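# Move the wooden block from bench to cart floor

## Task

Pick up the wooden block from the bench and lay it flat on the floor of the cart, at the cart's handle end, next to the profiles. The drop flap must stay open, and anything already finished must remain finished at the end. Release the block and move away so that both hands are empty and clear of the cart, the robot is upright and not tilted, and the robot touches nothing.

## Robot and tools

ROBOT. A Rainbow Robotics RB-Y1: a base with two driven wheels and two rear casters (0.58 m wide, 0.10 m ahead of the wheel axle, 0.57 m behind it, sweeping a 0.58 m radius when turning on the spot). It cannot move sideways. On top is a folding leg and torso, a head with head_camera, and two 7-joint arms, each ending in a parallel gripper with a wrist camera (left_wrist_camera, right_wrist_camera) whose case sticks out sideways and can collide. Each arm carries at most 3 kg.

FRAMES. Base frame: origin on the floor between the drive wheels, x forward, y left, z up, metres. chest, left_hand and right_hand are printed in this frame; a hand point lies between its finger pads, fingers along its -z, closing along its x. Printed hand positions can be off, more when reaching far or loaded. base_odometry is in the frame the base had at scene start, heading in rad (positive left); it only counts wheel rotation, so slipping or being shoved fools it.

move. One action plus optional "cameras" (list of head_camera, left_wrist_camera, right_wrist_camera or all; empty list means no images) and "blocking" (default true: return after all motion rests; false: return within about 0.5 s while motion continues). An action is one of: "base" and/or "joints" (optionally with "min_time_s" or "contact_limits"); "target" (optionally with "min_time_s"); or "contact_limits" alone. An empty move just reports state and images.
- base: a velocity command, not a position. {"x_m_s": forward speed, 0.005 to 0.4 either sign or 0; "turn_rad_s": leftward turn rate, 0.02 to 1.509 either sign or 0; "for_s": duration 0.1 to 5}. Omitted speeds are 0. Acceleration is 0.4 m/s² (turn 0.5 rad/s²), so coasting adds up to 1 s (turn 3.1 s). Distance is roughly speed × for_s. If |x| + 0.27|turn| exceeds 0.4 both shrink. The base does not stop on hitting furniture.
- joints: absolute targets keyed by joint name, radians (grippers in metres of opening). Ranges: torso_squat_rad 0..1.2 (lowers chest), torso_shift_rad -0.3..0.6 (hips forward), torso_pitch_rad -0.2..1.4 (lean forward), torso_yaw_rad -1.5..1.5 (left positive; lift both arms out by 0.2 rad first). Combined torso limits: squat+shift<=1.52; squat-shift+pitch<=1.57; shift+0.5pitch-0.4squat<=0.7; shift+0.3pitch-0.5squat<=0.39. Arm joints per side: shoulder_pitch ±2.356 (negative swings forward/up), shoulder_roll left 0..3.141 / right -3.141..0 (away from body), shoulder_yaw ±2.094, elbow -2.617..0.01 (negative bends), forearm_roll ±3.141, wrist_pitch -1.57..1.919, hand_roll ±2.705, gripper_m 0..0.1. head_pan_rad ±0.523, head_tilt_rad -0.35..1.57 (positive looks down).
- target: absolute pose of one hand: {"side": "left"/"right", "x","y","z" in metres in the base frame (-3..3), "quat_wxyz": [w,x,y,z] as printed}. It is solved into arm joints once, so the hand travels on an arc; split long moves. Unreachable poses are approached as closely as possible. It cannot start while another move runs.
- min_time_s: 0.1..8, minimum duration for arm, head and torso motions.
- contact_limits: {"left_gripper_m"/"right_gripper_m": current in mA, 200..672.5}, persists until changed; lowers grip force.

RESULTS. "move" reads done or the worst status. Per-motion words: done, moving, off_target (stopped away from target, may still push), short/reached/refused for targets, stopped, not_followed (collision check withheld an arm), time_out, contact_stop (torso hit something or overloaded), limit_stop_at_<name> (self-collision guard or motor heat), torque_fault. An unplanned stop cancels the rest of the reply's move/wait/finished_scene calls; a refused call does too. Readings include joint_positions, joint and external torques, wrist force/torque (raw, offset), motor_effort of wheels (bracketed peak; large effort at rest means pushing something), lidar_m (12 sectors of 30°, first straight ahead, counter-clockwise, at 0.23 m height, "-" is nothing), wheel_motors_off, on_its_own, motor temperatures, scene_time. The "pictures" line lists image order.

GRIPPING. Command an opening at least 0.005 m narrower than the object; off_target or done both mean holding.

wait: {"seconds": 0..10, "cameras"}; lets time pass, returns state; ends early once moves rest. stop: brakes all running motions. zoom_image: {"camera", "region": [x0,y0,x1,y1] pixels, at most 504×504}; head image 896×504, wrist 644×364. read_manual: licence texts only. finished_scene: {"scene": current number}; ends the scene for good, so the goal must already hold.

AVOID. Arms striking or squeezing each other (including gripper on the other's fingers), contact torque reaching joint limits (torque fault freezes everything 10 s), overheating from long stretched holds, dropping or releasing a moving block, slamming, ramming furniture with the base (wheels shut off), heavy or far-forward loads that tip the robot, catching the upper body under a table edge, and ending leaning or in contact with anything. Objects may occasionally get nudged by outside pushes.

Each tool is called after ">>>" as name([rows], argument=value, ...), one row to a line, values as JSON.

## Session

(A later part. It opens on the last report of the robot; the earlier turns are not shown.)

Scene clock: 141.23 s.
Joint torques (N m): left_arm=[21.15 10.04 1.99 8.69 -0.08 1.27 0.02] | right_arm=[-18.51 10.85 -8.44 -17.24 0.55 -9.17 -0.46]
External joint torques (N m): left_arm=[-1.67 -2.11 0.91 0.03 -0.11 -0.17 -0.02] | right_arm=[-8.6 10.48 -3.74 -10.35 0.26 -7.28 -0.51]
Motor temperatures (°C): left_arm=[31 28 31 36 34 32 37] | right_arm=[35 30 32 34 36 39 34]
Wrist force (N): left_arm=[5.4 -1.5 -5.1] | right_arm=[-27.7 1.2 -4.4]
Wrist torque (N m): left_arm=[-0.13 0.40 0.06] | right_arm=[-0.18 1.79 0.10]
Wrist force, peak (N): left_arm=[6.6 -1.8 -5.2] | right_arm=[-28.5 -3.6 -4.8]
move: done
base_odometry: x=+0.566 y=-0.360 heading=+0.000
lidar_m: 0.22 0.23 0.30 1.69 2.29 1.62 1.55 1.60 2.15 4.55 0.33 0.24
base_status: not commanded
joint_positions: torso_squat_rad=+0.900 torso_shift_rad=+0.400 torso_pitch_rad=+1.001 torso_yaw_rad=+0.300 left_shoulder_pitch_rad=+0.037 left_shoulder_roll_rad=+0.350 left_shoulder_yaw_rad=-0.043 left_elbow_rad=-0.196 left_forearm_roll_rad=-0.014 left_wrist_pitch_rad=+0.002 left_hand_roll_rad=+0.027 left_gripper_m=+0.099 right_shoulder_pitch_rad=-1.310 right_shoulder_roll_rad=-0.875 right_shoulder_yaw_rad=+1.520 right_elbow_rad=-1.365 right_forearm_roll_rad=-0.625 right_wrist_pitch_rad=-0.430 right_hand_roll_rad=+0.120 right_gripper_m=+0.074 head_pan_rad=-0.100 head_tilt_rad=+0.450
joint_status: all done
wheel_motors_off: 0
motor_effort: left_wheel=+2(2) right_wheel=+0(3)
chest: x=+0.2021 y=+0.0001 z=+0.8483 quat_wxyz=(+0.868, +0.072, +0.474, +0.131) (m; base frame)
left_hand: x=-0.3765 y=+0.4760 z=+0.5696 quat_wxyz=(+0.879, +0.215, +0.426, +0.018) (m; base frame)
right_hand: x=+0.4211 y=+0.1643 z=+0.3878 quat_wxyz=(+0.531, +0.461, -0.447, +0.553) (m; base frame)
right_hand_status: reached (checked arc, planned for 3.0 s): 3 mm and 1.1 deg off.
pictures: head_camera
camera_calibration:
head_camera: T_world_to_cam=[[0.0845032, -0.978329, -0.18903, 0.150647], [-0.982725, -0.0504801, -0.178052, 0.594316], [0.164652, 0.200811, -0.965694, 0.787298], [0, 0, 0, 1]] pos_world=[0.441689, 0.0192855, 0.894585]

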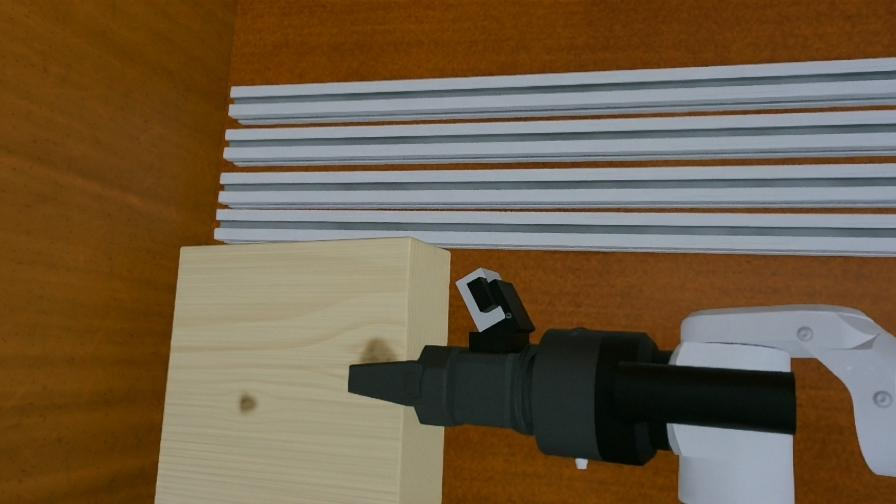

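>>> move(target={"side": "right", "x": 0.421, "y": 0.167, "z": 0.375, "quat_wxyz": [0.532, 0.464, -0.4544, 0.5433]}, min_time_s=1.5, cameras=["head_camera"])

>>> move(target={"side": "right", "x": 0.421, "y": 0.167, "z": 0.367, "quat_wxyz": [0.532, 0.464, -0.4544, 0.5433]}, min_time_s=1.5, cameras=[])

Scene clock: 147.17 s.
Joint torques (N m): left_arm=[21.28 10.02 1.95 8.59 0 1.27 0.06] | right_arm=[-15.1 11.39 -8.13 -16.54 0.56 -9.24 -0.48]
External joint torques (N m): left_arm=[-1.54 -2.13 0.86 -0.08 -0.02 -0.17 0.01] | right_arm=[-5.26 10.59 -3.77 -10.01 0.27 -7.35 -0.53]
Motor temperatures (°C): left_arm=[31 28 31 36 34 32 37] | right_arm=[35 30 32 34 36 39 34]
Wrist force (N): left_arm=[5.5 -1.2 -5.1] | right_arm=[-28.1 0.7 -4.0]
Wrist torque (N m): left_arm=[-0.12 0.44 0.07] | right_arm=[-0.03 1.78 0.09]
Wrist force, peak (N): left_arm=[6.2 -1.7 -5.8] | right_arm=[-28.5 1.1 -4.6]
move: done
base_odometry: x=+0.566 y=-0.360 heading=+0.000
lidar_m: 0.22 0.23 0.32 1.69 2.28 1.61 1.54 1.61 2.14 4.56 0.33 0.23
base_status: not commanded
joint_positions: torso_squat_rad=+0.900 torso_shift_rad=+0.400 torso_pitch_rad=+1.001 torso_yaw_rad=+0.300 left_shoulder_pitch_rad=+0.037 left_shoulder_roll_rad=+0.350 left_shoulder_yaw_rad=-0.043 left_elbow_rad=-0.196 left_forearm_roll_rad=-0.014 left_wrist_pitch_rad=+0.002 left_hand_roll_rad=+0.027 left_gripper_m=+0.099 right_shoulder_pitch_rad=-1.300 right_shoulder_roll_rad=-0.825 right_shoulder_yaw_rad=+1.534 right_elbow_rad=-1.254 right_forearm_roll_rad=-0.616 right_wrist_pitch_rad=-0.505 right_hand_roll_rad=+0.102 right_gripper_m=+0.074 head_pan_rad=-0.100 head_tilt_rad=+0.450
joint_status: all done
wheel_motors_off: 0
motor_effort: left_wheel=+1(2) right_wheel=-1(3)
chest: x=+0.2021 y=+0.0001 z=+0.8483 quat_wxyz=(+0.868, +0.072, +0.474, +0.131) (m; base frame)
left_hand: x=-0.3765 y=+0.4760 z=+0.5696 quat_wxyz=(+0.879, +0.215, +0.426, +0.018) (m; base frame)
right_hand: x=+0.4214 y=+0.1650 z=+0.3726 quat_wxyz=(+0.534, +0.462, -0.453, +0.545) (m; base frame)
right_hand_status: reached (checked arc, planned for 1.5 s): 3 mm and 0.4 deg off.
pictures: head_camera
camera_calibration:
head_camera: T_world_to_cam=[[0.0845032, -0.978329, -0.18903, 0.150647], [-0.982725, -0.0504801, -0.178052, 0.594316], [0.164652, 0.200811, -0.965694, 0.787298], [0, 0, 0, 1]] pos_world=[0.441689, 0.0192855, 0.894585]

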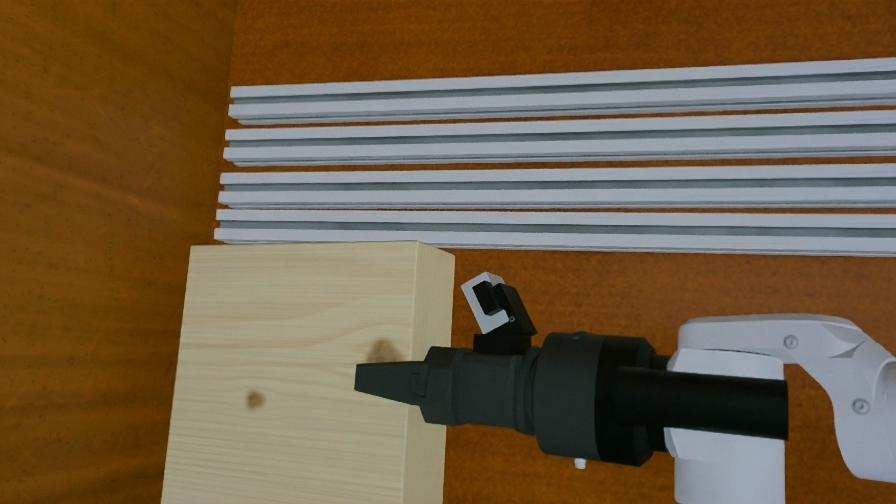

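Scene clock: 149.00 s.
Joint torques (N m): left_arm=[21.03 9.73 1.79 8.75 -0.11 1.21 -0.07] | right_arm=[-15.92 10.67 -5.55 -14.49 0.57 -7.34 -0.8]
External joint torques (N m): left_arm=[-1.78 -2.42 0.71 0.08 -0.14 -0.23 -0.11] | right_arm=[-6.06 9.69 -1.31 -8.16 0.3 -5.44 -0.85]
Motor temperatures (°C): left_arm=[31 28 31 36 34 32 37] | right_arm=[35 30 32 34 36 40 34]
Wrist force (N): left_arm=[5.9 -0.9 -5.2] | right_arm=[-24.3 -0.2 -2.2]
Wrist torque (N m): left_arm=[-0.14 0.51 0.03] | right_arm=[-0.53 1.03 0.44]
Wrist force, peak (N): left_arm=[6.5 -1.0 -5.2] | right_arm=[-28.6 0.8 -3.9]
move: done
base_odometry: x=+0.566 y=-0.360 heading=+0.000
lidar_m: 0.22 0.24 0.32 1.69 2.27 1.63 1.54 1.60 2.14 4.56 0.35 0.25
base_status: not commanded
joint_positions: torso_squat_rad=+0.900 torso_shift_rad=+0.400 torso_pitch_rad=+1.001 torso_yaw_rad=+0.300 left_shoulder_pitch_rad=+0.037 left_shoulder_roll_rad=+0.350 left_shoulder_yaw_rad=-0.043 left_elbow_rad=-0.196 left_forearm_roll_rad=-0.014 left_wrist_pitch_rad=+0.002 left_hand_roll_rad=+0.027 left_gripper_m=+0.099 right_shoulder_pitch_rad=-1.301 right_shoulder_roll_rad=-0.803 right_shoulder_yaw_rad=+1.547 right_elbow_rad=-1.202 right_forearm_roll_rad=-0.608 right_wrist_pitch_rad=-0.535 right_hand_roll_rad=+0.087 right_gripper_m=+0.074 head_pan_rad=-0.100 head_tilt_rad=+0.450
joint_status: all done
wheel_motors_off: 0
motor_effort: left_wheel=+0(2) right_wheel=-1(2)
chest: x=+0.2021 y=+0.0001 z=+0.8483 quat_wxyz=(+0.868, +0.072, +0.474, +0.131) (m; base frame)
left_hand: x=-0.3766 y=+0.4760 z=+0.5695 quat_wxyz=(+0.879, +0.215, +0.426, +0.018) (m; base frame)
right_hand: x=+0.4212 y=+0.1651 z=+0.3652 quat_wxyz=(+0.534, +0.461, -0.453, +0.545) (m; base frame)
right_hand_status: reached (checked arc, planned for 1.5 s): 3 mm and 0.5 deg off.
pictures: none
No camera images: "cameras" was empty.

>>> move(target={"side": "right", "x": 0.421, "y": 0.167, "z": 0.36, "quat_wxyz": [0.532, 0.464, -0.4544, 0.5433]}, min_time_s=1.5, cameras=["head_camera"])

Scene clock: 151.73 s.
Joint torques (N m): left_arm=[21.29 9.89 2.04 8.78 0.03 1.32 0.05] | right_arm=[-13.06 5.92 -3.07 -6.2 0.12 -0.66 -0.43]
External joint torques (N m): left_arm=[-1.51 -2.26 0.96 0.12 0.01 -0.12 0] | right_arm=[-3.13 4.72 1.06 -0.06 -0.13 1.24 -0.48]
Motor temperatures (°C): left_arm=[31 28 31 36 34 32 37] | right_arm=[35 30 32 34 35 39 34]
Wrist force (N): left_arm=[5.5 -1.8 -5.2] | right_arm=[-8.6 1.2 8.4]
Wrist torque (N m): left_arm=[-0.04 0.44 0.07] | right_arm=[-0.09 -2.00 0.10]
Wrist force, peak (N): left_arm=[6.0 -2.0 -6.1] | right_arm=[-26.4 0.5 -2.8]
move: done
base_odometry: x=+0.566 y=-0.360 heading=+0.000
lidar_m: 0.22 0.24 0.32 1.70 2.28 1.62 1.53 1.60 2.14 4.55 0.35 0.24
base_status: not commanded
joint_positions: torso_squat_rad=+0.900 torso_shift_rad=+0.400 torso_pitch_rad=+1.000 torso_yaw_rad=+0.300 left_shoulder_pitch_rad=+0.037 left_shoulder_roll_rad=+0.350 left_shoulder_yaw_rad=-0.043 left_elbow_rad=-0.196 left_forearm_roll_rad=-0.014 left_wrist_pitch_rad=+0.002 left_hand_roll_rad=+0.027 left_gripper_m=+0.099 right_shoulder_pitch_rad=-1.304 right_shoulder_roll_rad=-0.779 right_shoulder_yaw_rad=+1.559 right_elbow_rad=-1.152 right_forearm_roll_rad=-0.600 right_wrist_pitch_rad=-0.567 right_hand_roll_rad=+0.071 right_gripper_m=+0.074 head_pan_rad=-0.100 head_tilt_rad=+0.450
joint_status: all done
wheel_motors_off: 0
motor_effort: left_wheel=-1(1) right_wheel=+1(2)
chest: x=+0.2019 y=+0.0000 z=+0.8484 quat_wxyz=(+0.868, +0.072, +0.474, +0.131) (m; base frame)
left_hand: x=-0.3766 y=+0.4760 z=+0.5695 quat_wxyz=(+0.879, +0.215, +0.426, +0.018) (m; base frame)
right_hand: x=+0.4211 y=+0.1663 z=+0.3602 quat_wxyz=(+0.533, +0.463, -0.454, +0.544) (m; base frame)
right_hand_status: reached (checked arc, planned for 1.5 s): 1 mm and 0.2 deg off.
pictures: head_camera
camera_calibration:
head_camera: T_world_to_cam=[[0.0845922, -0.97833, -0.188981, 0.15052], [-0.982652, -0.0504948, -0.178453, 0.594475], [0.165043, 0.200798, -0.96563, 0.787313], [0, 0, 0, 1]] pos_world=[0.441489, 0.0191855, 0.894784]

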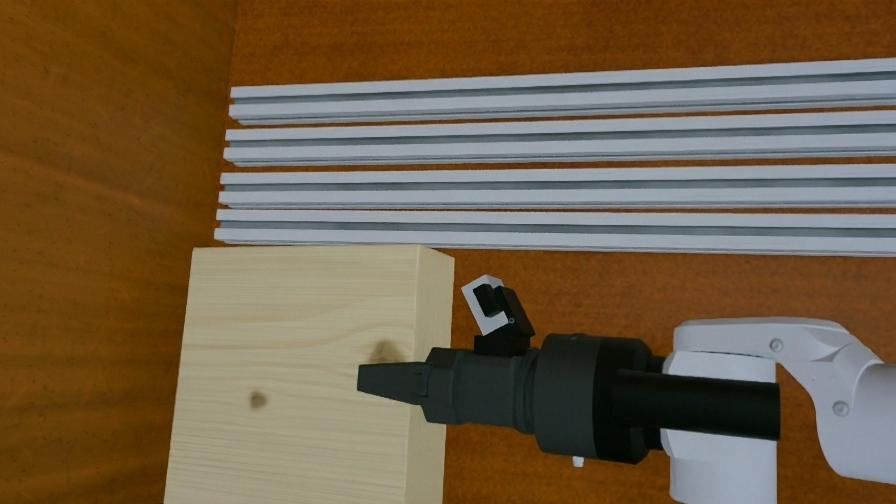

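>>> move(joints={"right_gripper_m": 0.079}, cameras=[])

>>> move(joints={"right_gripper_m": 0.084}, cameras=[])

>>> move(joints={"right_gripper_m": 0.09}, cameras=["head_camera", "right_wrist_camera"])

Scene clock: 154.80 s.
Joint torques (N m): left_arm=[20.89 9.95 1.77 8.73 -0.11 1.19 0.08] | right_arm=[-12.58 5.7 -4.78 -9.06 0.02 -3.89 -0.22]
External joint torques (N m): left_arm=[-1.92 -2.2 0.68 0.06 -0.14 -0.25 0.04] | right_arm=[-2.66 4.5 -0.66 -2.94 -0.24 -1.98 -0.27]
Motor temperatures (°C): left_arm=[31 28 31 36 34 32 37] | right_arm=[34 30 32 34 35 39 34]
Wrist force (N): left_arm=[5.7 -1.7 -4.9] | right_arm=[-16.5 1.4 -2.9]
Wrist torque (N m): left_arm=[-0.08 0.44 0.06] | right_arm=[-0.17 -0.59 -0.20]
Wrist force, peak (N): left_arm=[6.7 -2.0 -4.8] | right_arm=[-17.7 2.1 -1.9]
move: done
base_odometry: x=+0.566 y=-0.360 heading=+0.000
lidar_m: 0.21 0.23 0.32 1.69 2.27 1.62 1.53 1.61 2.14 4.56 0.33 0.24
base_status: not commanded
joint_positions: torso_squat_rad=+0.900 torso_shift_rad=+0.400 torso_pitch_rad=+1.000 torso_yaw_rad=+0.300 left_shoulder_pitch_rad=+0.037 left_shoulder_roll_rad=+0.350 left_shoulder_yaw_rad=-0.043 left_elbow_rad=-0.196 left_forearm_roll_rad=-0.014 left_wrist_pitch_rad=+0.002 left_hand_roll_rad=+0.027 left_gripper_m=+0.099 right_shoulder_pitch_rad=-1.304 right_shoulder_roll_rad=-0.779 right_shoulder_yaw_rad=+1.559 right_elbow_rad=-1.151 right_forearm_roll_rad=-0.600 right_wrist_pitch_rad=-0.566 right_hand_roll_rad=+0.071 right_gripper_m=+0.079 head_pan_rad=-0.100 head_tilt_rad=+0.450
joint_status: all done
wheel_motors_off: 0
motor_effort: left_wheel=+0(2) right_wheel=+1(2)
chest: x=+0.2019 y=+0.0001 z=+0.8484 quat_wxyz=(+0.868, +0.072, +0.474, +0.131) (m; base frame)
left_hand: x=-0.3766 y=+0.4760 z=+0.5695 quat_wxyz=(+0.879, +0.215, +0.426, +0.018) (m; base frame)
right_hand: x=+0.4211 y=+0.1662 z=+0.3597 quat_wxyz=(+0.533, +0.462, -0.454, +0.544) (m; base frame)
pictures: none
No camera images: "cameras" was empty.

Scene clock: 155.27 s.
Joint torques (N m): left_arm=[20.82 10.2 1.85 8.81 0.05 1.23 0.04] | right_arm=[-12.93 5.46 -4.53 -9.25 0.06 -3.92 -0.18]
External joint torques (N m): left_arm=[-1.99 -1.96 0.76 0.14 0.03 -0.21 -0.01] | right_arm=[-3 4.26 -0.41 -3.12 -0.2 -2.02 -0.23]
Motor temperatures (°C): left_arm=[31 28 31 36 34 32 37] | right_arm=[34 30 32 34 35 39 34]
Wrist force (N): left_arm=[5.9 -1.4 -4.6] | right_arm=[-16.7 1.2 -4.0]
Wrist torque (N m): left_arm=[-0.09 0.50 0.06] | right_arm=[-0.13 -0.61 -0.17]
Wrist force, peak (N): left_arm=[6.3 -2.2 -5.1] | right_arm=[-17.3 1.3 -4.1]
move: done
base_odometry: x=+0.566 y=-0.360 heading=+0.000
lidar_m: 0.22 0.24 0.33 1.69 2.27 1.62 1.54 1.60 2.14 4.56 0.35 0.24
base_status: not commanded
joint_positions: torso_squat_rad=+0.900 torso_shift_rad=+0.400 torso_pitch_rad=+1.000 torso_yaw_rad=+0.300 left_shoulder_pitch_rad=+0.037 left_shoulder_roll_rad=+0.350 left_shoulder_yaw_rad=-0.043 left_elbow_rad=-0.196 left_forearm_roll_rad=-0.014 left_wrist_pitch_rad=+0.002 left_hand_roll_rad=+0.027 left_gripper_m=+0.099 right_shoulder_pitch_rad=-1.304 right_shoulder_roll_rad=-0.779 right_shoulder_yaw_rad=+1.559 right_elbow_rad=-1.151 right_forearm_roll_rad=-0.600 right_wrist_pitch_rad=-0.566 right_hand_roll_rad=+0.071 right_gripper_m=+0.084 head_pan_rad=-0.100 head_tilt_rad=+0.450
joint_status: all done
wheel_motors_off: 0
motor_effort: left_wheel=+0(1) right_wheel=+0(2)
chest: x=+0.2019 y=+0.0001 z=+0.8484 quat_wxyz=(+0.868, +0.072, +0.474, +0.131) (m; base frame)
left_hand: x=-0.3766 y=+0.4760 z=+0.5695 quat_wxyz=(+0.879, +0.215, +0.426, +0.018) (m; base frame)
right_hand: x=+0.4211 y=+0.1662 z=+0.3597 quat_wxyz=(+0.533, +0.462, -0.454, +0.544) (m; base frame)
pictures: none
No camera images: "cameras" was empty.

Scene clock: 155.77 s.
Joint torques (N m): left_arm=[21.26 9.95 2.06 8.81 -0.09 1.32 -0.04] | right_arm=[-12.66 5.22 -4.27 -9.21 0.18 -3.99 -0.16]
External joint torques (N m): left_arm=[-1.55 -2.2 0.97 0.14 -0.12 -0.12 -0.08] | right_arm=[-2.74 4.01 -0.15 -3.08 -0.08 -2.09 -0.2]
Motor temperatures (°C): left_arm=[31 28 31 36 34 32 37] | right_arm=[34 30 32 34 35 39 34]
Wrist force (N): left_arm=[5.5 -1.5 -4.8] | right_arm=[-16.5 1.1 -4.8]
Wrist torque (N m): left_arm=[-0.11 0.44 0.05] | right_arm=[-0.18 -0.70 -0.18]
Wrist force, peak (N): left_arm=[6.7 -1.4 -5.1] | right_arm=[-17.6 1.1 -5.3]
move: done
base_odometry: x=+0.566 y=-0.360 heading=+0.000
lidar_m: 0.22 0.24 0.32 1.69 2.27 1.61 1.54 1.60 2.15 4.57 0.34 0.24
base_status: not commanded
joint_positions: torso_squat_rad=+0.900 torso_shift_rad=+0.400 torso_pitch_rad=+1.000 torso_yaw_rad=+0.300 left_shoulder_pitch_rad=+0.037 left_shoulder_roll_rad=+0.350 left_shoulder_yaw_rad=-0.043 left_elbow_rad=-0.196 left_forearm_roll_rad=-0.014 left_wrist_pitch_rad=+0.002 left_hand_roll_rad=+0.027 left_gripper_m=+0.099 right_shoulder_pitch_rad=-1.304 right_shoulder_roll_rad=-0.779 right_shoulder_yaw_rad=+1.559 right_elbow_rad=-1.151 right_forearm_roll_rad=-0.600 right_wrist_pitch_rad=-0.566 right_hand_roll_rad=+0.071 right_gripper_m=+0.090 head_pan_rad=-0.100 head_tilt_rad=+0.450
joint_status: all done
wheel_motors_off: 0
motor_effort: left_wheel=+0(1) right_wheel=+0(1)
chest: x=+0.2019 y=+0.0001 z=+0.8484 quat_wxyz=(+0.868, +0.072, +0.474, +0.131) (m; base frame)
left_hand: x=-0.3766 y=+0.4760 z=+0.5695 quat_wxyz=(+0.879, +0.215, +0.426, +0.018) (m; base frame)
right_hand: x=+0.4210 y=+0.1663 z=+0.3597 quat_wxyz=(+0.533, +0.462, -0.454, +0.544) (m; base frame)
pictures: head_camera, right_wrist_camera
camera_calibration:
head_camera: T_world_to_cam=[[0.0846855, -0.978305, -0.189071, 0.150657], [-0.982661, -0.0505885, -0.178379, 0.59442], [0.164944, 0.200899, -0.965626, 0.787332], [0, 0, 0, 1]] pos_world=[0.441489, 0.019285, 0.894784]
right_wrist_camera: T_world_to_cam=[[0.032662, -0.133788, -0.990472, 0.363568], [-0.851065, -0.523328, 0.0426235, 0.4571], [-0.524044, 0.841563, -0.130955, 0.200028], [0, 0, 0, 1]] pos_world=[0.481971, 0.119518, 0.366815]

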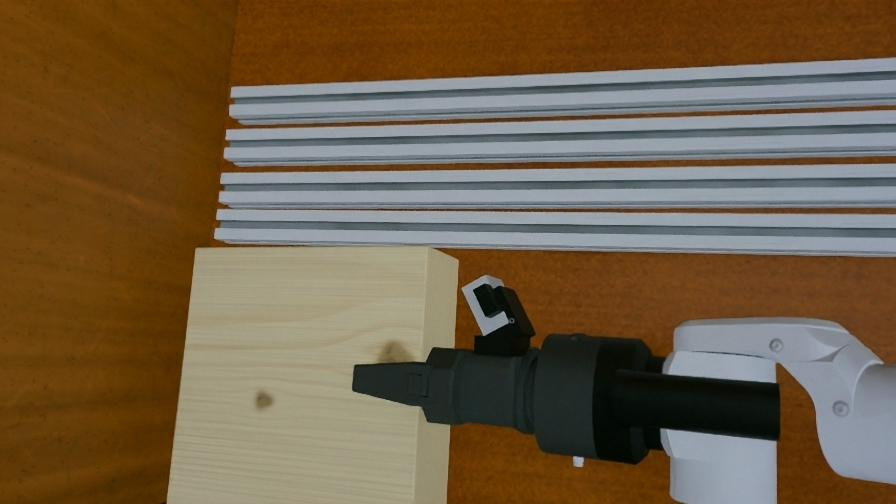

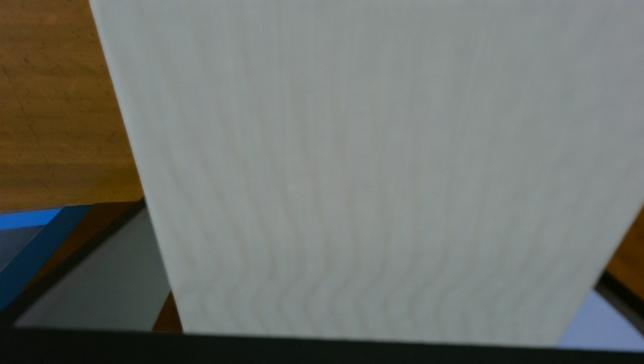

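>>> move(target={"side": "right", "x": 0.4215, "y": 0.142, "z": 0.357, "quat_wxyz": [0.532, 0.464, -0.4544, 0.5433]}, min_time_s=1.5, cameras=["head_camera"])

Scene clock: 158.73 s.
Joint torques (N m): left_arm=[21.12 9.94 1.74 8.65 -0.07 1.25 0.05] | right_arm=[-10.11 -0.27 -4.12 -9.78 0.53 -4.3 -0.19]
External joint torques (N m): left_arm=[-1.69 -2.21 0.65 -0.01 -0.1 -0.19 0] | right_arm=[-0.73 -0.3 -0.09 -3.85 0.28 -2.4 -0.24]
Motor temperatures (°C): left_arm=[31 28 31 36 34 32 37] | right_arm=[34 30 32 33 35 39 34]
Wrist force (N): left_arm=[5.2 -1.4 -5.0] | right_arm=[-17.1 1.1 -5.3]
Wrist torque (N m): left_arm=[-0.06 0.41 0.06] | right_arm=[-0.16 -0.50 -0.14]
Wrist force, peak (N): left_arm=[6.2 -1.9 -5.8] | right_arm=[-17.1 1.7 -6.4]
move: done
base_odometry: x=+0.566 y=-0.360 heading=+0.000
lidar_m: 0.22 0.22 0.33 1.70 2.29 1.62 1.54 1.61 2.15 4.57 0.34 0.24
base_status: not commanded
joint_positions: torso_squat_rad=+0.900 torso_shift_rad=+0.400 torso_pitch_rad=+1.000 torso_yaw_rad=+0.300 left_shoulder_pitch_rad=+0.037 left_shoulder_roll_rad=+0.350 left_shoulder_yaw_rad=-0.043 left_elbow_rad=-0.196 left_forearm_roll_rad=-0.014 left_wrist_pitch_rad=+0.002 left_hand_roll_rad=+0.027 left_gripper_m=+0.099 right_shoulder_pitch_rad=-1.287 right_shoulder_roll_rad=-0.838 right_shoulder_yaw_rad=+1.569 right_elbow_rad=-1.178 right_forearm_roll_rad=-0.590 right_wrist_pitch_rad=-0.608 right_hand_roll_rad=+0.068 right_gripper_m=+0.090 head_pan_rad=-0.100 head_tilt_rad=+0.450
joint_status: all done
wheel_motors_off: 0
motor_effort: left_wheel=+0(1) right_wheel=+0(2)
chest: x=+0.2019 y=+0.0001 z=+0.8484 quat_wxyz=(+0.868, +0.072, +0.474, +0.131) (m; base frame)
left_hand: x=-0.3766 y=+0.4760 z=+0.5695 quat_wxyz=(+0.879, +0.215, +0.426, +0.018) (m; base frame)
right_hand: x=+0.4216 y=+0.1419 z=+0.3566 quat_wxyz=(+0.532, +0.464, -0.454, +0.544) (m; base frame)
right_hand_status: reached (checked arc, planned for 1.5 s): 0 mm and 0.1 deg off.
pictures: head_camera
camera_calibration:
head_camera: T_world_to_cam=[[0.0846883, -0.978301, -0.189091, 0.150673], [-0.982658, -0.0505846, -0.178394, 0.594433], [0.164958, 0.200919, -0.965619, 0.787319], [0, 0, 0, 1]] pos_world=[0.441489, 0.0192849, 0.894784]

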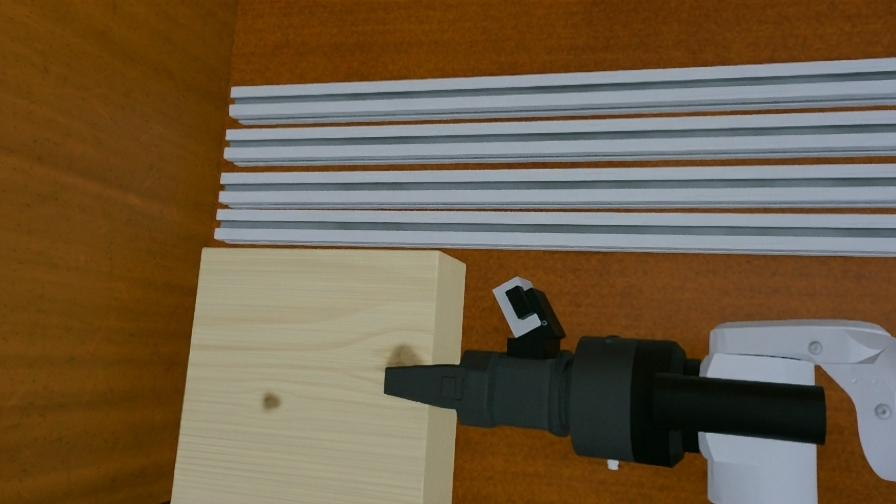

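>>> move(target={"side": "right", "x": 0.4217, "y": 0.136, "z": 0.3585, "quat_wxyz": [0.5624, 0.425, -0.4162, 0.5744]}, min_time_s=2, cameras=["head_camera", "right_wrist_camera"])

Scene clock: 162.90 s.
Joint torques (N m): left_arm=[20.95 9.81 1.83 8.51 0 1.22 -0.04] | right_arm=[-10.38 -0.94 -8.21 -11.07 0.03 -3.77 0.32]
External joint torques (N m): left_arm=[-1.86 -2.35 0.75 -0.15 -0.03 -0.22 -0.09] | right_arm=[-1.16 -0.17 -3.7 -4.32 -0.27 -1.94 0.27]
Motor temperatures (°C): left_arm=[31 28 31 36 34 32 37] | right_arm=[34 30 32 33 35 39 34]
Wrist force (N): left_arm=[5.6 -2.2 -5.1] | right_arm=[-15.7 2.2 -6.7]
Wrist torque (N m): left_arm=[0.02 0.47 0.02] | right_arm=[-0.20 -0.45 -0.16]
Wrist force, peak (N): left_arm=[6.6 -1.7 -5.2] | right_arm=[-17.1 1.8 -7.1]
move: done
base_odometry: x=+0.566 y=-0.360 heading=+0.000
lidar_m: 0.22 0.24 0.30 1.70 2.28 1.61 1.54 1.62 2.14 4.56 0.35 0.25
base_status: not commanded
joint_positions: torso_squat_rad=+0.900 torso_shift_rad=+0.400 torso_pitch_rad=+1.000 torso_yaw_rad=+0.300 left_shoulder_pitch_rad=+0.037 left_shoulder_roll_rad=+0.350 left_shoulder_yaw_rad=-0.043 left_elbow_rad=-0.196 left_forearm_roll_rad=-0.014 left_wrist_pitch_rad=+0.002 left_hand_roll_rad=+0.027 left_gripper_m=+0.099 right_shoulder_pitch_rad=-1.279 right_shoulder_roll_rad=-0.932 right_shoulder_yaw_rad=+1.512 right_elbow_rad=-1.394 right_forearm_roll_rad=-0.644 right_wrist_pitch_rad=-0.345 right_hand_roll_rad=+0.145 right_gripper_m=+0.090 head_pan_rad=-0.100 head_tilt_rad=+0.450
joint_status: all done
wheel_motors_off: 0
motor_effort: left_wheel=+0(1) right_wheel=-2(2)
chest: x=+0.2019 y=+0.0001 z=+0.8484 quat_wxyz=(+0.868, +0.072, +0.474, +0.131) (m; base frame)
left_hand: x=-0.3766 y=+0.4760 z=+0.5695 quat_wxyz=(+0.879, +0.215, +0.426, +0.018) (m; base frame)
right_hand: x=+0.4210 y=+0.1352 z=+0.3581 quat_wxyz=(+0.560, +0.428, -0.415, +0.575) (m; base frame)
right_hand_status: reached (checked arc, planned for 2.0 s): 1 mm and 0.5 deg off.
pictures: head_camera, right_wrist_camera
camera_calibration:
head_camera: T_world_to_cam=[[0.0846883, -0.978301, -0.189091, 0.150673], [-0.982658, -0.0505846, -0.178394, 0.594433], [0.164958, 0.200919, -0.965619, 0.787319], [0, 0, 0, 1]] pos_world=[0.441489, 0.0192849, 0.894784]
right_wrist_camera: T_world_to_cam=[[0.0334948, -0.262772, -0.964276, 0.365493], [-0.846389, -0.520557, 0.112455, 0.413554], [-0.531511, 0.812386, -0.239843, 0.271962], [0, 0, 0, 1]] pos_world=[0.482336, 0.0903822, 0.371158]

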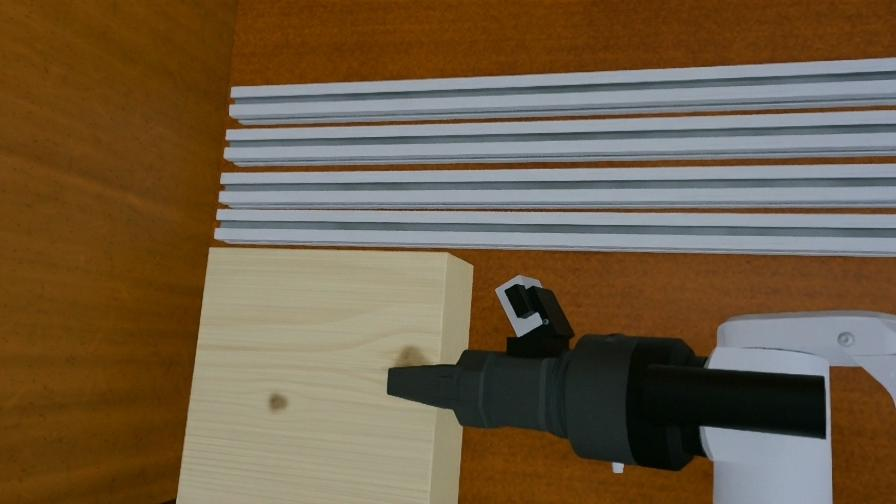

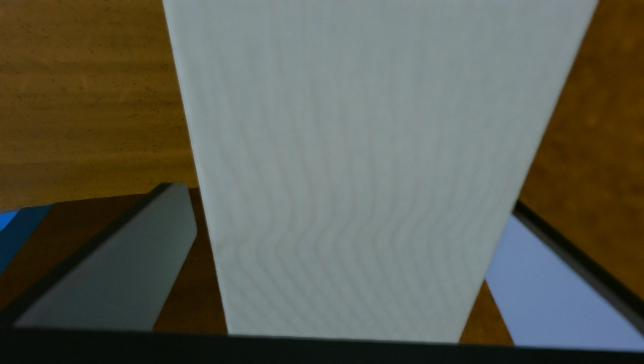

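>>> move(target={"side": "right", "x": 0.4217, "y": 0.132, "z": 0.3592, "quat_wxyz": [0.5901, 0.384, -0.376, 0.6027]}, min_time_s=2, cameras=["head_camera", "right_wrist_camera"])

Scene clock: 166.27 s.
Joint torques (N m): left_arm=[20.88 9.89 2.08 8.6 -0.13 1.31 0.01] | right_arm=[-9.3 -0.06 -7.58 -12.8 -0.21 -3.49 0.23]
External joint torques (N m): left_arm=[-1.93 -2.26 1 -0.07 -0.15 -0.13 -0.04] | right_arm=[-0.63 0.96 -3.04 -5.13 -0.45 -1.77 0.19]
Motor temperatures (°C): left_arm=[32 28 31 36 34 32 37] | right_arm=[34 30 32 33 35 38 34]
Wrist force (N): left_arm=[6.1 -1.0 -5.5] | right_arm=[-14.5 0.5 -7.5]
Wrist torque (N m): left_arm=[-0.12 0.51 0.08] | right_arm=[-0.15 -0.30 -0.12]
Wrist force, peak (N): left_arm=[6.0 -2.5 -6.0] | right_arm=[-16.1 2.1 -7.5]
move: done
base_odometry: x=+0.566 y=-0.360 heading=+0.000
lidar_m: 0.22 0.23 0.31 1.70 2.26 1.62 1.54 1.61 2.13 4.55 0.34 0.23
base_status: not commanded
joint_positions: torso_squat_rad=+0.900 torso_shift_rad=+0.400 torso_pitch_rad=+1.000 torso_yaw_rad=+0.300 left_shoulder_pitch_rad=+0.037 left_shoulder_roll_rad=+0.350 left_shoulder_yaw_rad=-0.043 left_elbow_rad=-0.196 left_forearm_roll_rad=-0.014 left_wrist_pitch_rad=+0.002 left_hand_roll_rad=+0.027 left_gripper_m=+0.099 right_shoulder_pitch_rad=-1.196 right_shoulder_roll_rad=-0.972 right_shoulder_yaw_rad=+1.348 right_elbow_rad=-1.564 right_forearm_roll_rad=-0.679 right_wrist_pitch_rad=-0.041 right_hand_roll_rad=+0.248 right_gripper_m=+0.090 head_pan_rad=-0.100 head_tilt_rad=+0.450
joint_status: all done
wheel_motors_off: 0
motor_effort: left_wheel=+1(1) right_wheel=+0(3)
chest: x=+0.2019 y=+0.0001 z=+0.8484 quat_wxyz=(+0.868, +0.072, +0.474, +0.131) (m; base frame)
left_hand: x=-0.3766 y=+0.4760 z=+0.5695 quat_wxyz=(+0.879, +0.215, +0.426, +0.018) (m; base frame)
right_hand: x=+0.4217 y=+0.1313 z=+0.3583 quat_wxyz=(+0.590, +0.384, -0.375, +0.603) (m; base frame)
right_hand_status: reached (checked arc, planned for 2.0 s): 1 mm and 0.1 deg off.
pictures: head_camera, right_wrist_camera
camera_calibration:
head_camera: T_world_to_cam=[[0.0846883, -0.978301, -0.189091, 0.150673], [-0.982658, -0.0505846, -0.178394, 0.594433], [0.164958, 0.200919, -0.965619, 0.787319], [0, 0, 0, 1]] pos_world=[0.441489, 0.0192849, 0.894784]
right_wrist_camera: T_world_to_cam=[[0.0370657, -0.39898, -0.91621, 0.363801], [-0.850094, -0.494559, 0.180973, 0.385683], [-0.525324, 0.772157, -0.357502, 0.320366], [0, 0, 0, 1]] pos_world=[0.482679, 0.0885193, 0.378051]

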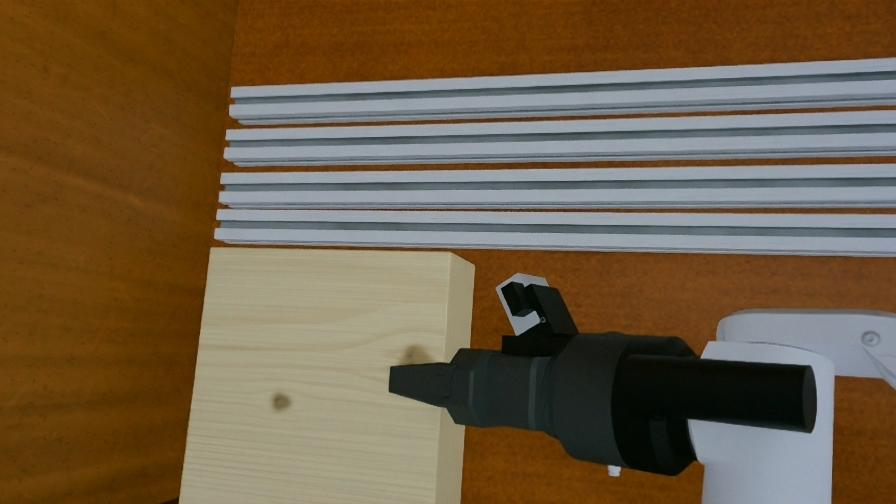

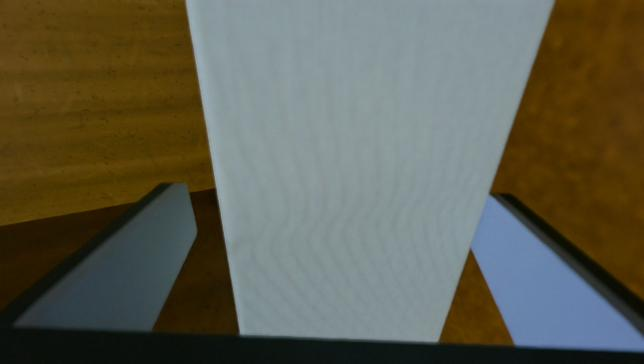

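>>> move(target={"side": "right", "x": 0.4219, "y": 0.122, "z": 0.3582, "quat_wxyz": [0.5901, 0.384, -0.376, 0.6027]}, min_time_s=1.5, cameras=["head_camera", "right_wrist_camera"])

Scene clock: 168.90 s.
Joint torques (N m): left_arm=[21 9.88 2.25 8.65 -0.09 1.31 0.06] | right_arm=[-6.93 -2.79 -2.92 -8.77 0.42 -1.88 -0.07]
External joint torques (N m): left_arm=[-1.81 -2.28 1.17 -0.01 -0.12 -0.13 0.01] | right_arm=[1.52 -1.3 1.61 -1.16 0.18 -0.16 -0.11]
Motor temperatures (°C): left_arm=[32 28 31 36 34 32 37] | right_arm=[34 30 32 33 35 38 34]
Wrist force (N): left_arm=[5.7 -1.9 -4.7] | right_arm=[-6.6 0.8 -1.8]
Wrist torque (N m): left_arm=[-0.01 0.44 0.04] | right_arm=[-0.14 -0.35 -0.10]
Wrist force, peak (N): left_arm=[6.3 -1.9 -5.3] | right_arm=[-16.0 0.6 -7.8]
move: done
base_odometry: x=+0.566 y=-0.360 heading=+0.000
lidar_m: 0.22 0.24 0.32 1.69 2.26 1.61 1.54 1.60 2.14 4.56 0.33 0.24
base_status: not commanded
joint_positions: torso_squat_rad=+0.900 torso_shift_rad=+0.400 torso_pitch_rad=+1.000 torso_yaw_rad=+0.300 left_shoulder_pitch_rad=+0.037 left_shoulder_roll_rad=+0.350 left_shoulder_yaw_rad=-0.043 left_elbow_rad=-0.196 left_forearm_roll_rad=-0.014 left_wrist_pitch_rad=+0.002 left_hand_roll_rad=+0.027 left_gripper_m=+0.099 right_shoulder_pitch_rad=-1.189 right_shoulder_roll_rad=-0.998 right_shoulder_yaw_rad=+1.351 right_elbow_rad=-1.578 right_forearm_roll_rad=-0.679 right_wrist_pitch_rad=-0.057 right_hand_roll_rad=+0.248 right_gripper_m=+0.090 head_pan_rad=-0.100 head_tilt_rad=+0.450
joint_status: all done
wheel_motors_off: 0
motor_effort: left_wheel=+0(1) right_wheel=-1(2)
chest: x=+0.2019 y=+0.0001 z=+0.8484 quat_wxyz=(+0.868, +0.072, +0.474, +0.131) (m; base frame)
left_hand: x=-0.3766 y=+0.4760 z=+0.5695 quat_wxyz=(+0.879, +0.215, +0.426, +0.018) (m; base frame)
right_hand: x=+0.4221 y=+0.1226 z=+0.3583 quat_wxyz=(+0.590, +0.384, -0.376, +0.603) (m; base frame)
right_hand_status: reached (checked arc, planned for 1.5 s): 1 mm and 0.0 deg off.
pictures: head_camera, right_wrist_camera
camera_calibration:
head_camera: T_world_to_cam=[[0.0847055, -0.978302, -0.189079, 0.150674], [-0.98264, -0.0505833, -0.178493, 0.594531], [0.165056, 0.200916, -0.965603, 0.787358], [0, 0, 0, 1]] pos_world=[0.441489, 0.0192849, 0.894884]
right_wrist_camera: T_world_to_cam=[[0.0376084, -0.397377, -0.916884, 0.360164], [-0.851244, -0.493336, 0.178896, 0.382724], [-0.523421, 0.773764, -0.356819, 0.326206], [0, 0, 0, 1]] pos_world=[0.48299, 0.0795261, 0.378157]

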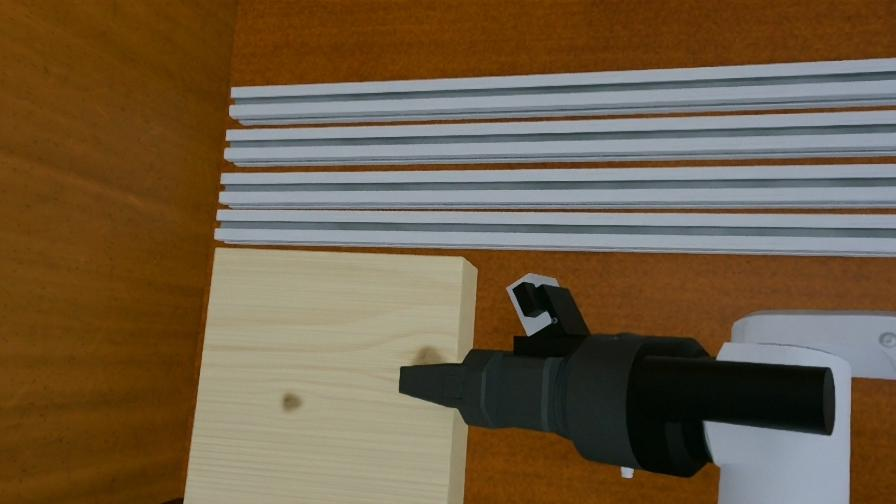

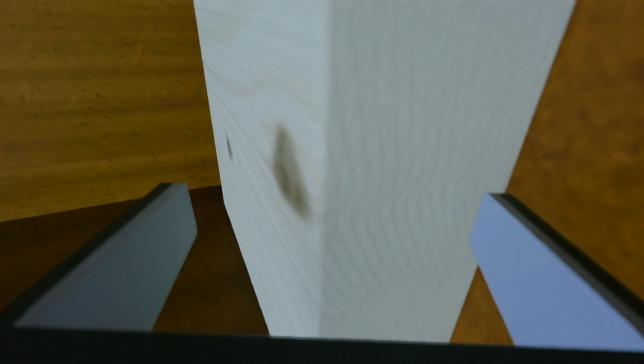

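>>> move(target={"side": "right", "x": 0.423, "y": 0.095, "z": 0.361, "quat_wxyz": [0.5901, 0.384, -0.376, 0.6027]}, min_time_s=1.5, cameras=[])

>>> move(target={"side": "right", "x": 0.425, "y": 0.045, "z": 0.375, "quat_wxyz": [0.5901, 0.384, -0.376, 0.6027]}, min_time_s=1.5, cameras=["head_camera", "right_wrist_camera"])

Scene clock: 172.17 s.
Joint torques (N m): left_arm=[21.11 10.07 1.81 8.63 -0.01 1.36 0.05] | right_arm=[-6.62 -4.23 -3.38 -8.6 -0.2 -2.03 -0.2]
External joint torques (N m): left_arm=[-1.7 -2.09 0.72 -0.04 -0.04 -0.08 0] | right_arm=[1.26 -1.29 1.15 -1.2 -0.45 -0.31 -0.25]
Motor temperatures (°C): left_arm=[32 28 31 36 34 32 37] | right_arm=[34 30 31 33 35 38 34]
Wrist force (N): left_arm=[5.3 -1.6 -5.3] | right_arm=[-6.0 0.5 -1.5]
Wrist torque (N m): left_arm=[-0.03 0.44 0.08] | right_arm=[-0.09 -0.31 -0.12]
Wrist force, peak (N): left_arm=[5.6 -2.3 -5.8] | right_arm=[-6.8 1.3 -2.1]
move: done
base_odometry: x=+0.566 y=-0.360 heading=+0.000
lidar_m: 0.22 0.24 0.32 1.69 2.27 1.62 1.54 1.62 2.14 4.54 0.33 0.24
base_status: not commanded
joint_positions: torso_squat_rad=+0.900 torso_shift_rad=+0.400 torso_pitch_rad=+1.000 torso_yaw_rad=+0.300 left_shoulder_pitch_rad=+0.037 left_shoulder_roll_rad=+0.350 left_shoulder_yaw_rad=-0.043 left_elbow_rad=-0.196 left_forearm_roll_rad=-0.014 left_wrist_pitch_rad=+0.002 left_hand_roll_rad=+0.027 left_gripper_m=+0.099 right_shoulder_pitch_rad=-1.176 right_shoulder_roll_rad=-1.085 right_shoulder_yaw_rad=+1.367 right_elbow_rad=-1.634 right_forearm_roll_rad=-0.679 right_wrist_pitch_rad=-0.097 right_hand_roll_rad=+0.241 right_gripper_m=+0.090 head_pan_rad=-0.100 head_tilt_rad=+0.450
joint_status: all done
wheel_motors_off: 0
motor_effort: left_wheel=+0(1) right_wheel=-1(2)
chest: x=+0.2019 y=+0.0001 z=+0.8484 quat_wxyz=(+0.868, +0.072, +0.474, +0.131) (m; base frame)
left_hand: x=-0.3766 y=+0.4760 z=+0.5695 quat_wxyz=(+0.879, +0.215, +0.426, +0.018) (m; base frame)
right_hand: x=+0.4232 y=+0.0953 z=+0.3612 quat_wxyz=(+0.590, +0.384, -0.376, +0.603) (m; base frame)
right_hand_status: reached (checked arc, planned for 1.5 s): 0 mm and 0.0 deg off.
pictures: none
No camera images: "cameras" was empty.

Scene clock: 174.00 s.
Joint torques (N m): left_arm=[21 10.07 1.74 8.75 -0.02 1.29 0.05] | right_arm=[-5.3 -7.04 -3.08 -8.19 0.41 -1.96 -0.15]
External joint torques (N m): left_arm=[-1.81 -2.09 0.65 0.09 -0.04 -0.15 0.01] | right_arm=[1.5 -1.42 1.41 -1.15 0.14 -0.24 -0.2]
Motor temperatures (°C): left_arm=[32 28 31 36 34 32 37] | right_arm=[34 30 31 33 35 38 34]
Wrist force (N): left_arm=[5.1 -1.7 -4.3] | right_arm=[-6.5 1.0 -1.7]
Wrist torque (N m): left_arm=[-0.06 0.37 0.02] | right_arm=[-0.14 -0.39 -0.11]
Wrist force, peak (N): left_arm=[6.5 -2.1 -5.3] | right_arm=[-6.7 0.7 -1.9]
move: done
base_odometry: x=+0.566 y=-0.360 heading=+0.000
lidar_m: 0.22 0.22 0.32 1.67 2.27 1.62 1.54 1.60 2.14 4.55 0.34 0.24
base_status: not commanded
joint_positions: torso_squat_rad=+0.900 torso_shift_rad=+0.400 torso_pitch_rad=+1.000 torso_yaw_rad=+0.300 left_shoulder_pitch_rad=+0.037 left_shoulder_roll_rad=+0.350 left_shoulder_yaw_rad=-0.043 left_elbow_rad=-0.196 left_forearm_roll_rad=-0.014 left_wrist_pitch_rad=+0.002 left_hand_roll_rad=+0.027 left_gripper_m=+0.099 right_shoulder_pitch_rad=-1.150 right_shoulder_roll_rad=-1.258 right_shoulder_yaw_rad=+1.388 right_elbow_rad=-1.753 right_forearm_roll_rad=-0.677 right_wrist_pitch_rad=-0.165 right_hand_roll_rad=+0.227 right_gripper_m=+0.090 head_pan_rad=-0.100 head_tilt_rad=+0.450
joint_status: all done
wheel_motors_off: 0
motor_effort: left_wheel=+0(1) right_wheel=+1(2)
chest: x=+0.2019 y=+0.0001 z=+0.8484 quat_wxyz=(+0.868, +0.072, +0.474, +0.131) (m; base frame)
left_hand: x=-0.3766 y=+0.4760 z=+0.5695 quat_wxyz=(+0.879, +0.215, +0.426, +0.018) (m; base frame)
right_hand: x=+0.4252 y=+0.0455 z=+0.3750 quat_wxyz=(+0.590, +0.384, -0.376, +0.603) (m; base frame)
right_hand_status: reached (checked arc, planned for 1.5 s): 1 mm and 0.0 deg off.
pictures: head_camera, right_wrist_camera
camera_calibration:
head_camera: T_world_to_cam=[[0.0847055, -0.978302, -0.189079, 0.150674], [-0.98264, -0.0505833, -0.178493, 0.594531], [0.165056, 0.200916, -0.965603, 0.787358], [0, 0, 0, 1]] pos_world=[0.441489, 0.0192849, 0.894884]
right_wrist_camera: T_world_to_cam=[[0.0376747, -0.397238, -0.916942, 0.34466], [-0.851185, -0.493469, 0.178808, 0.344413], [-0.523512, 0.773751, -0.356714, 0.393334], [0, 0, 0, 1]] pos_world=[0.48609, 0.00252695, 0.394758]

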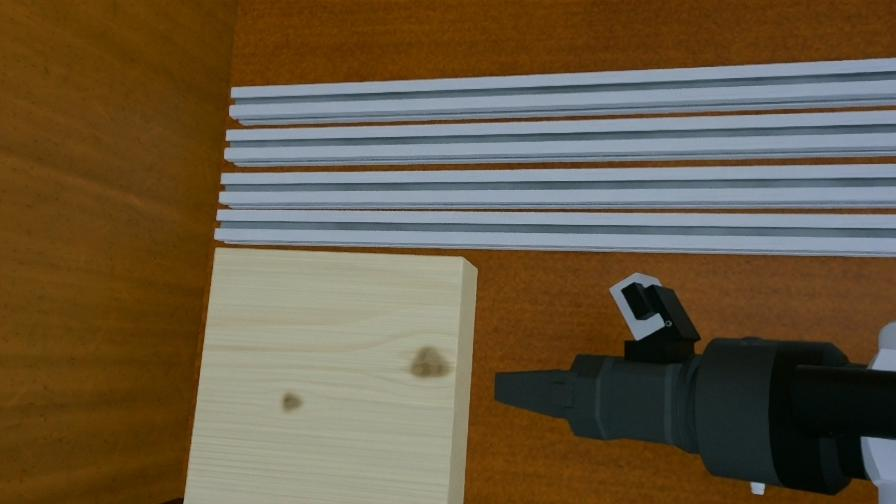

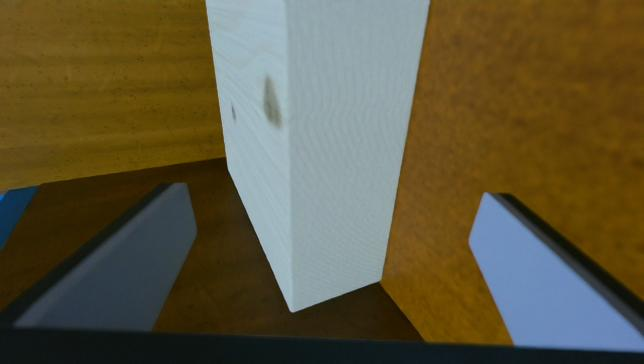

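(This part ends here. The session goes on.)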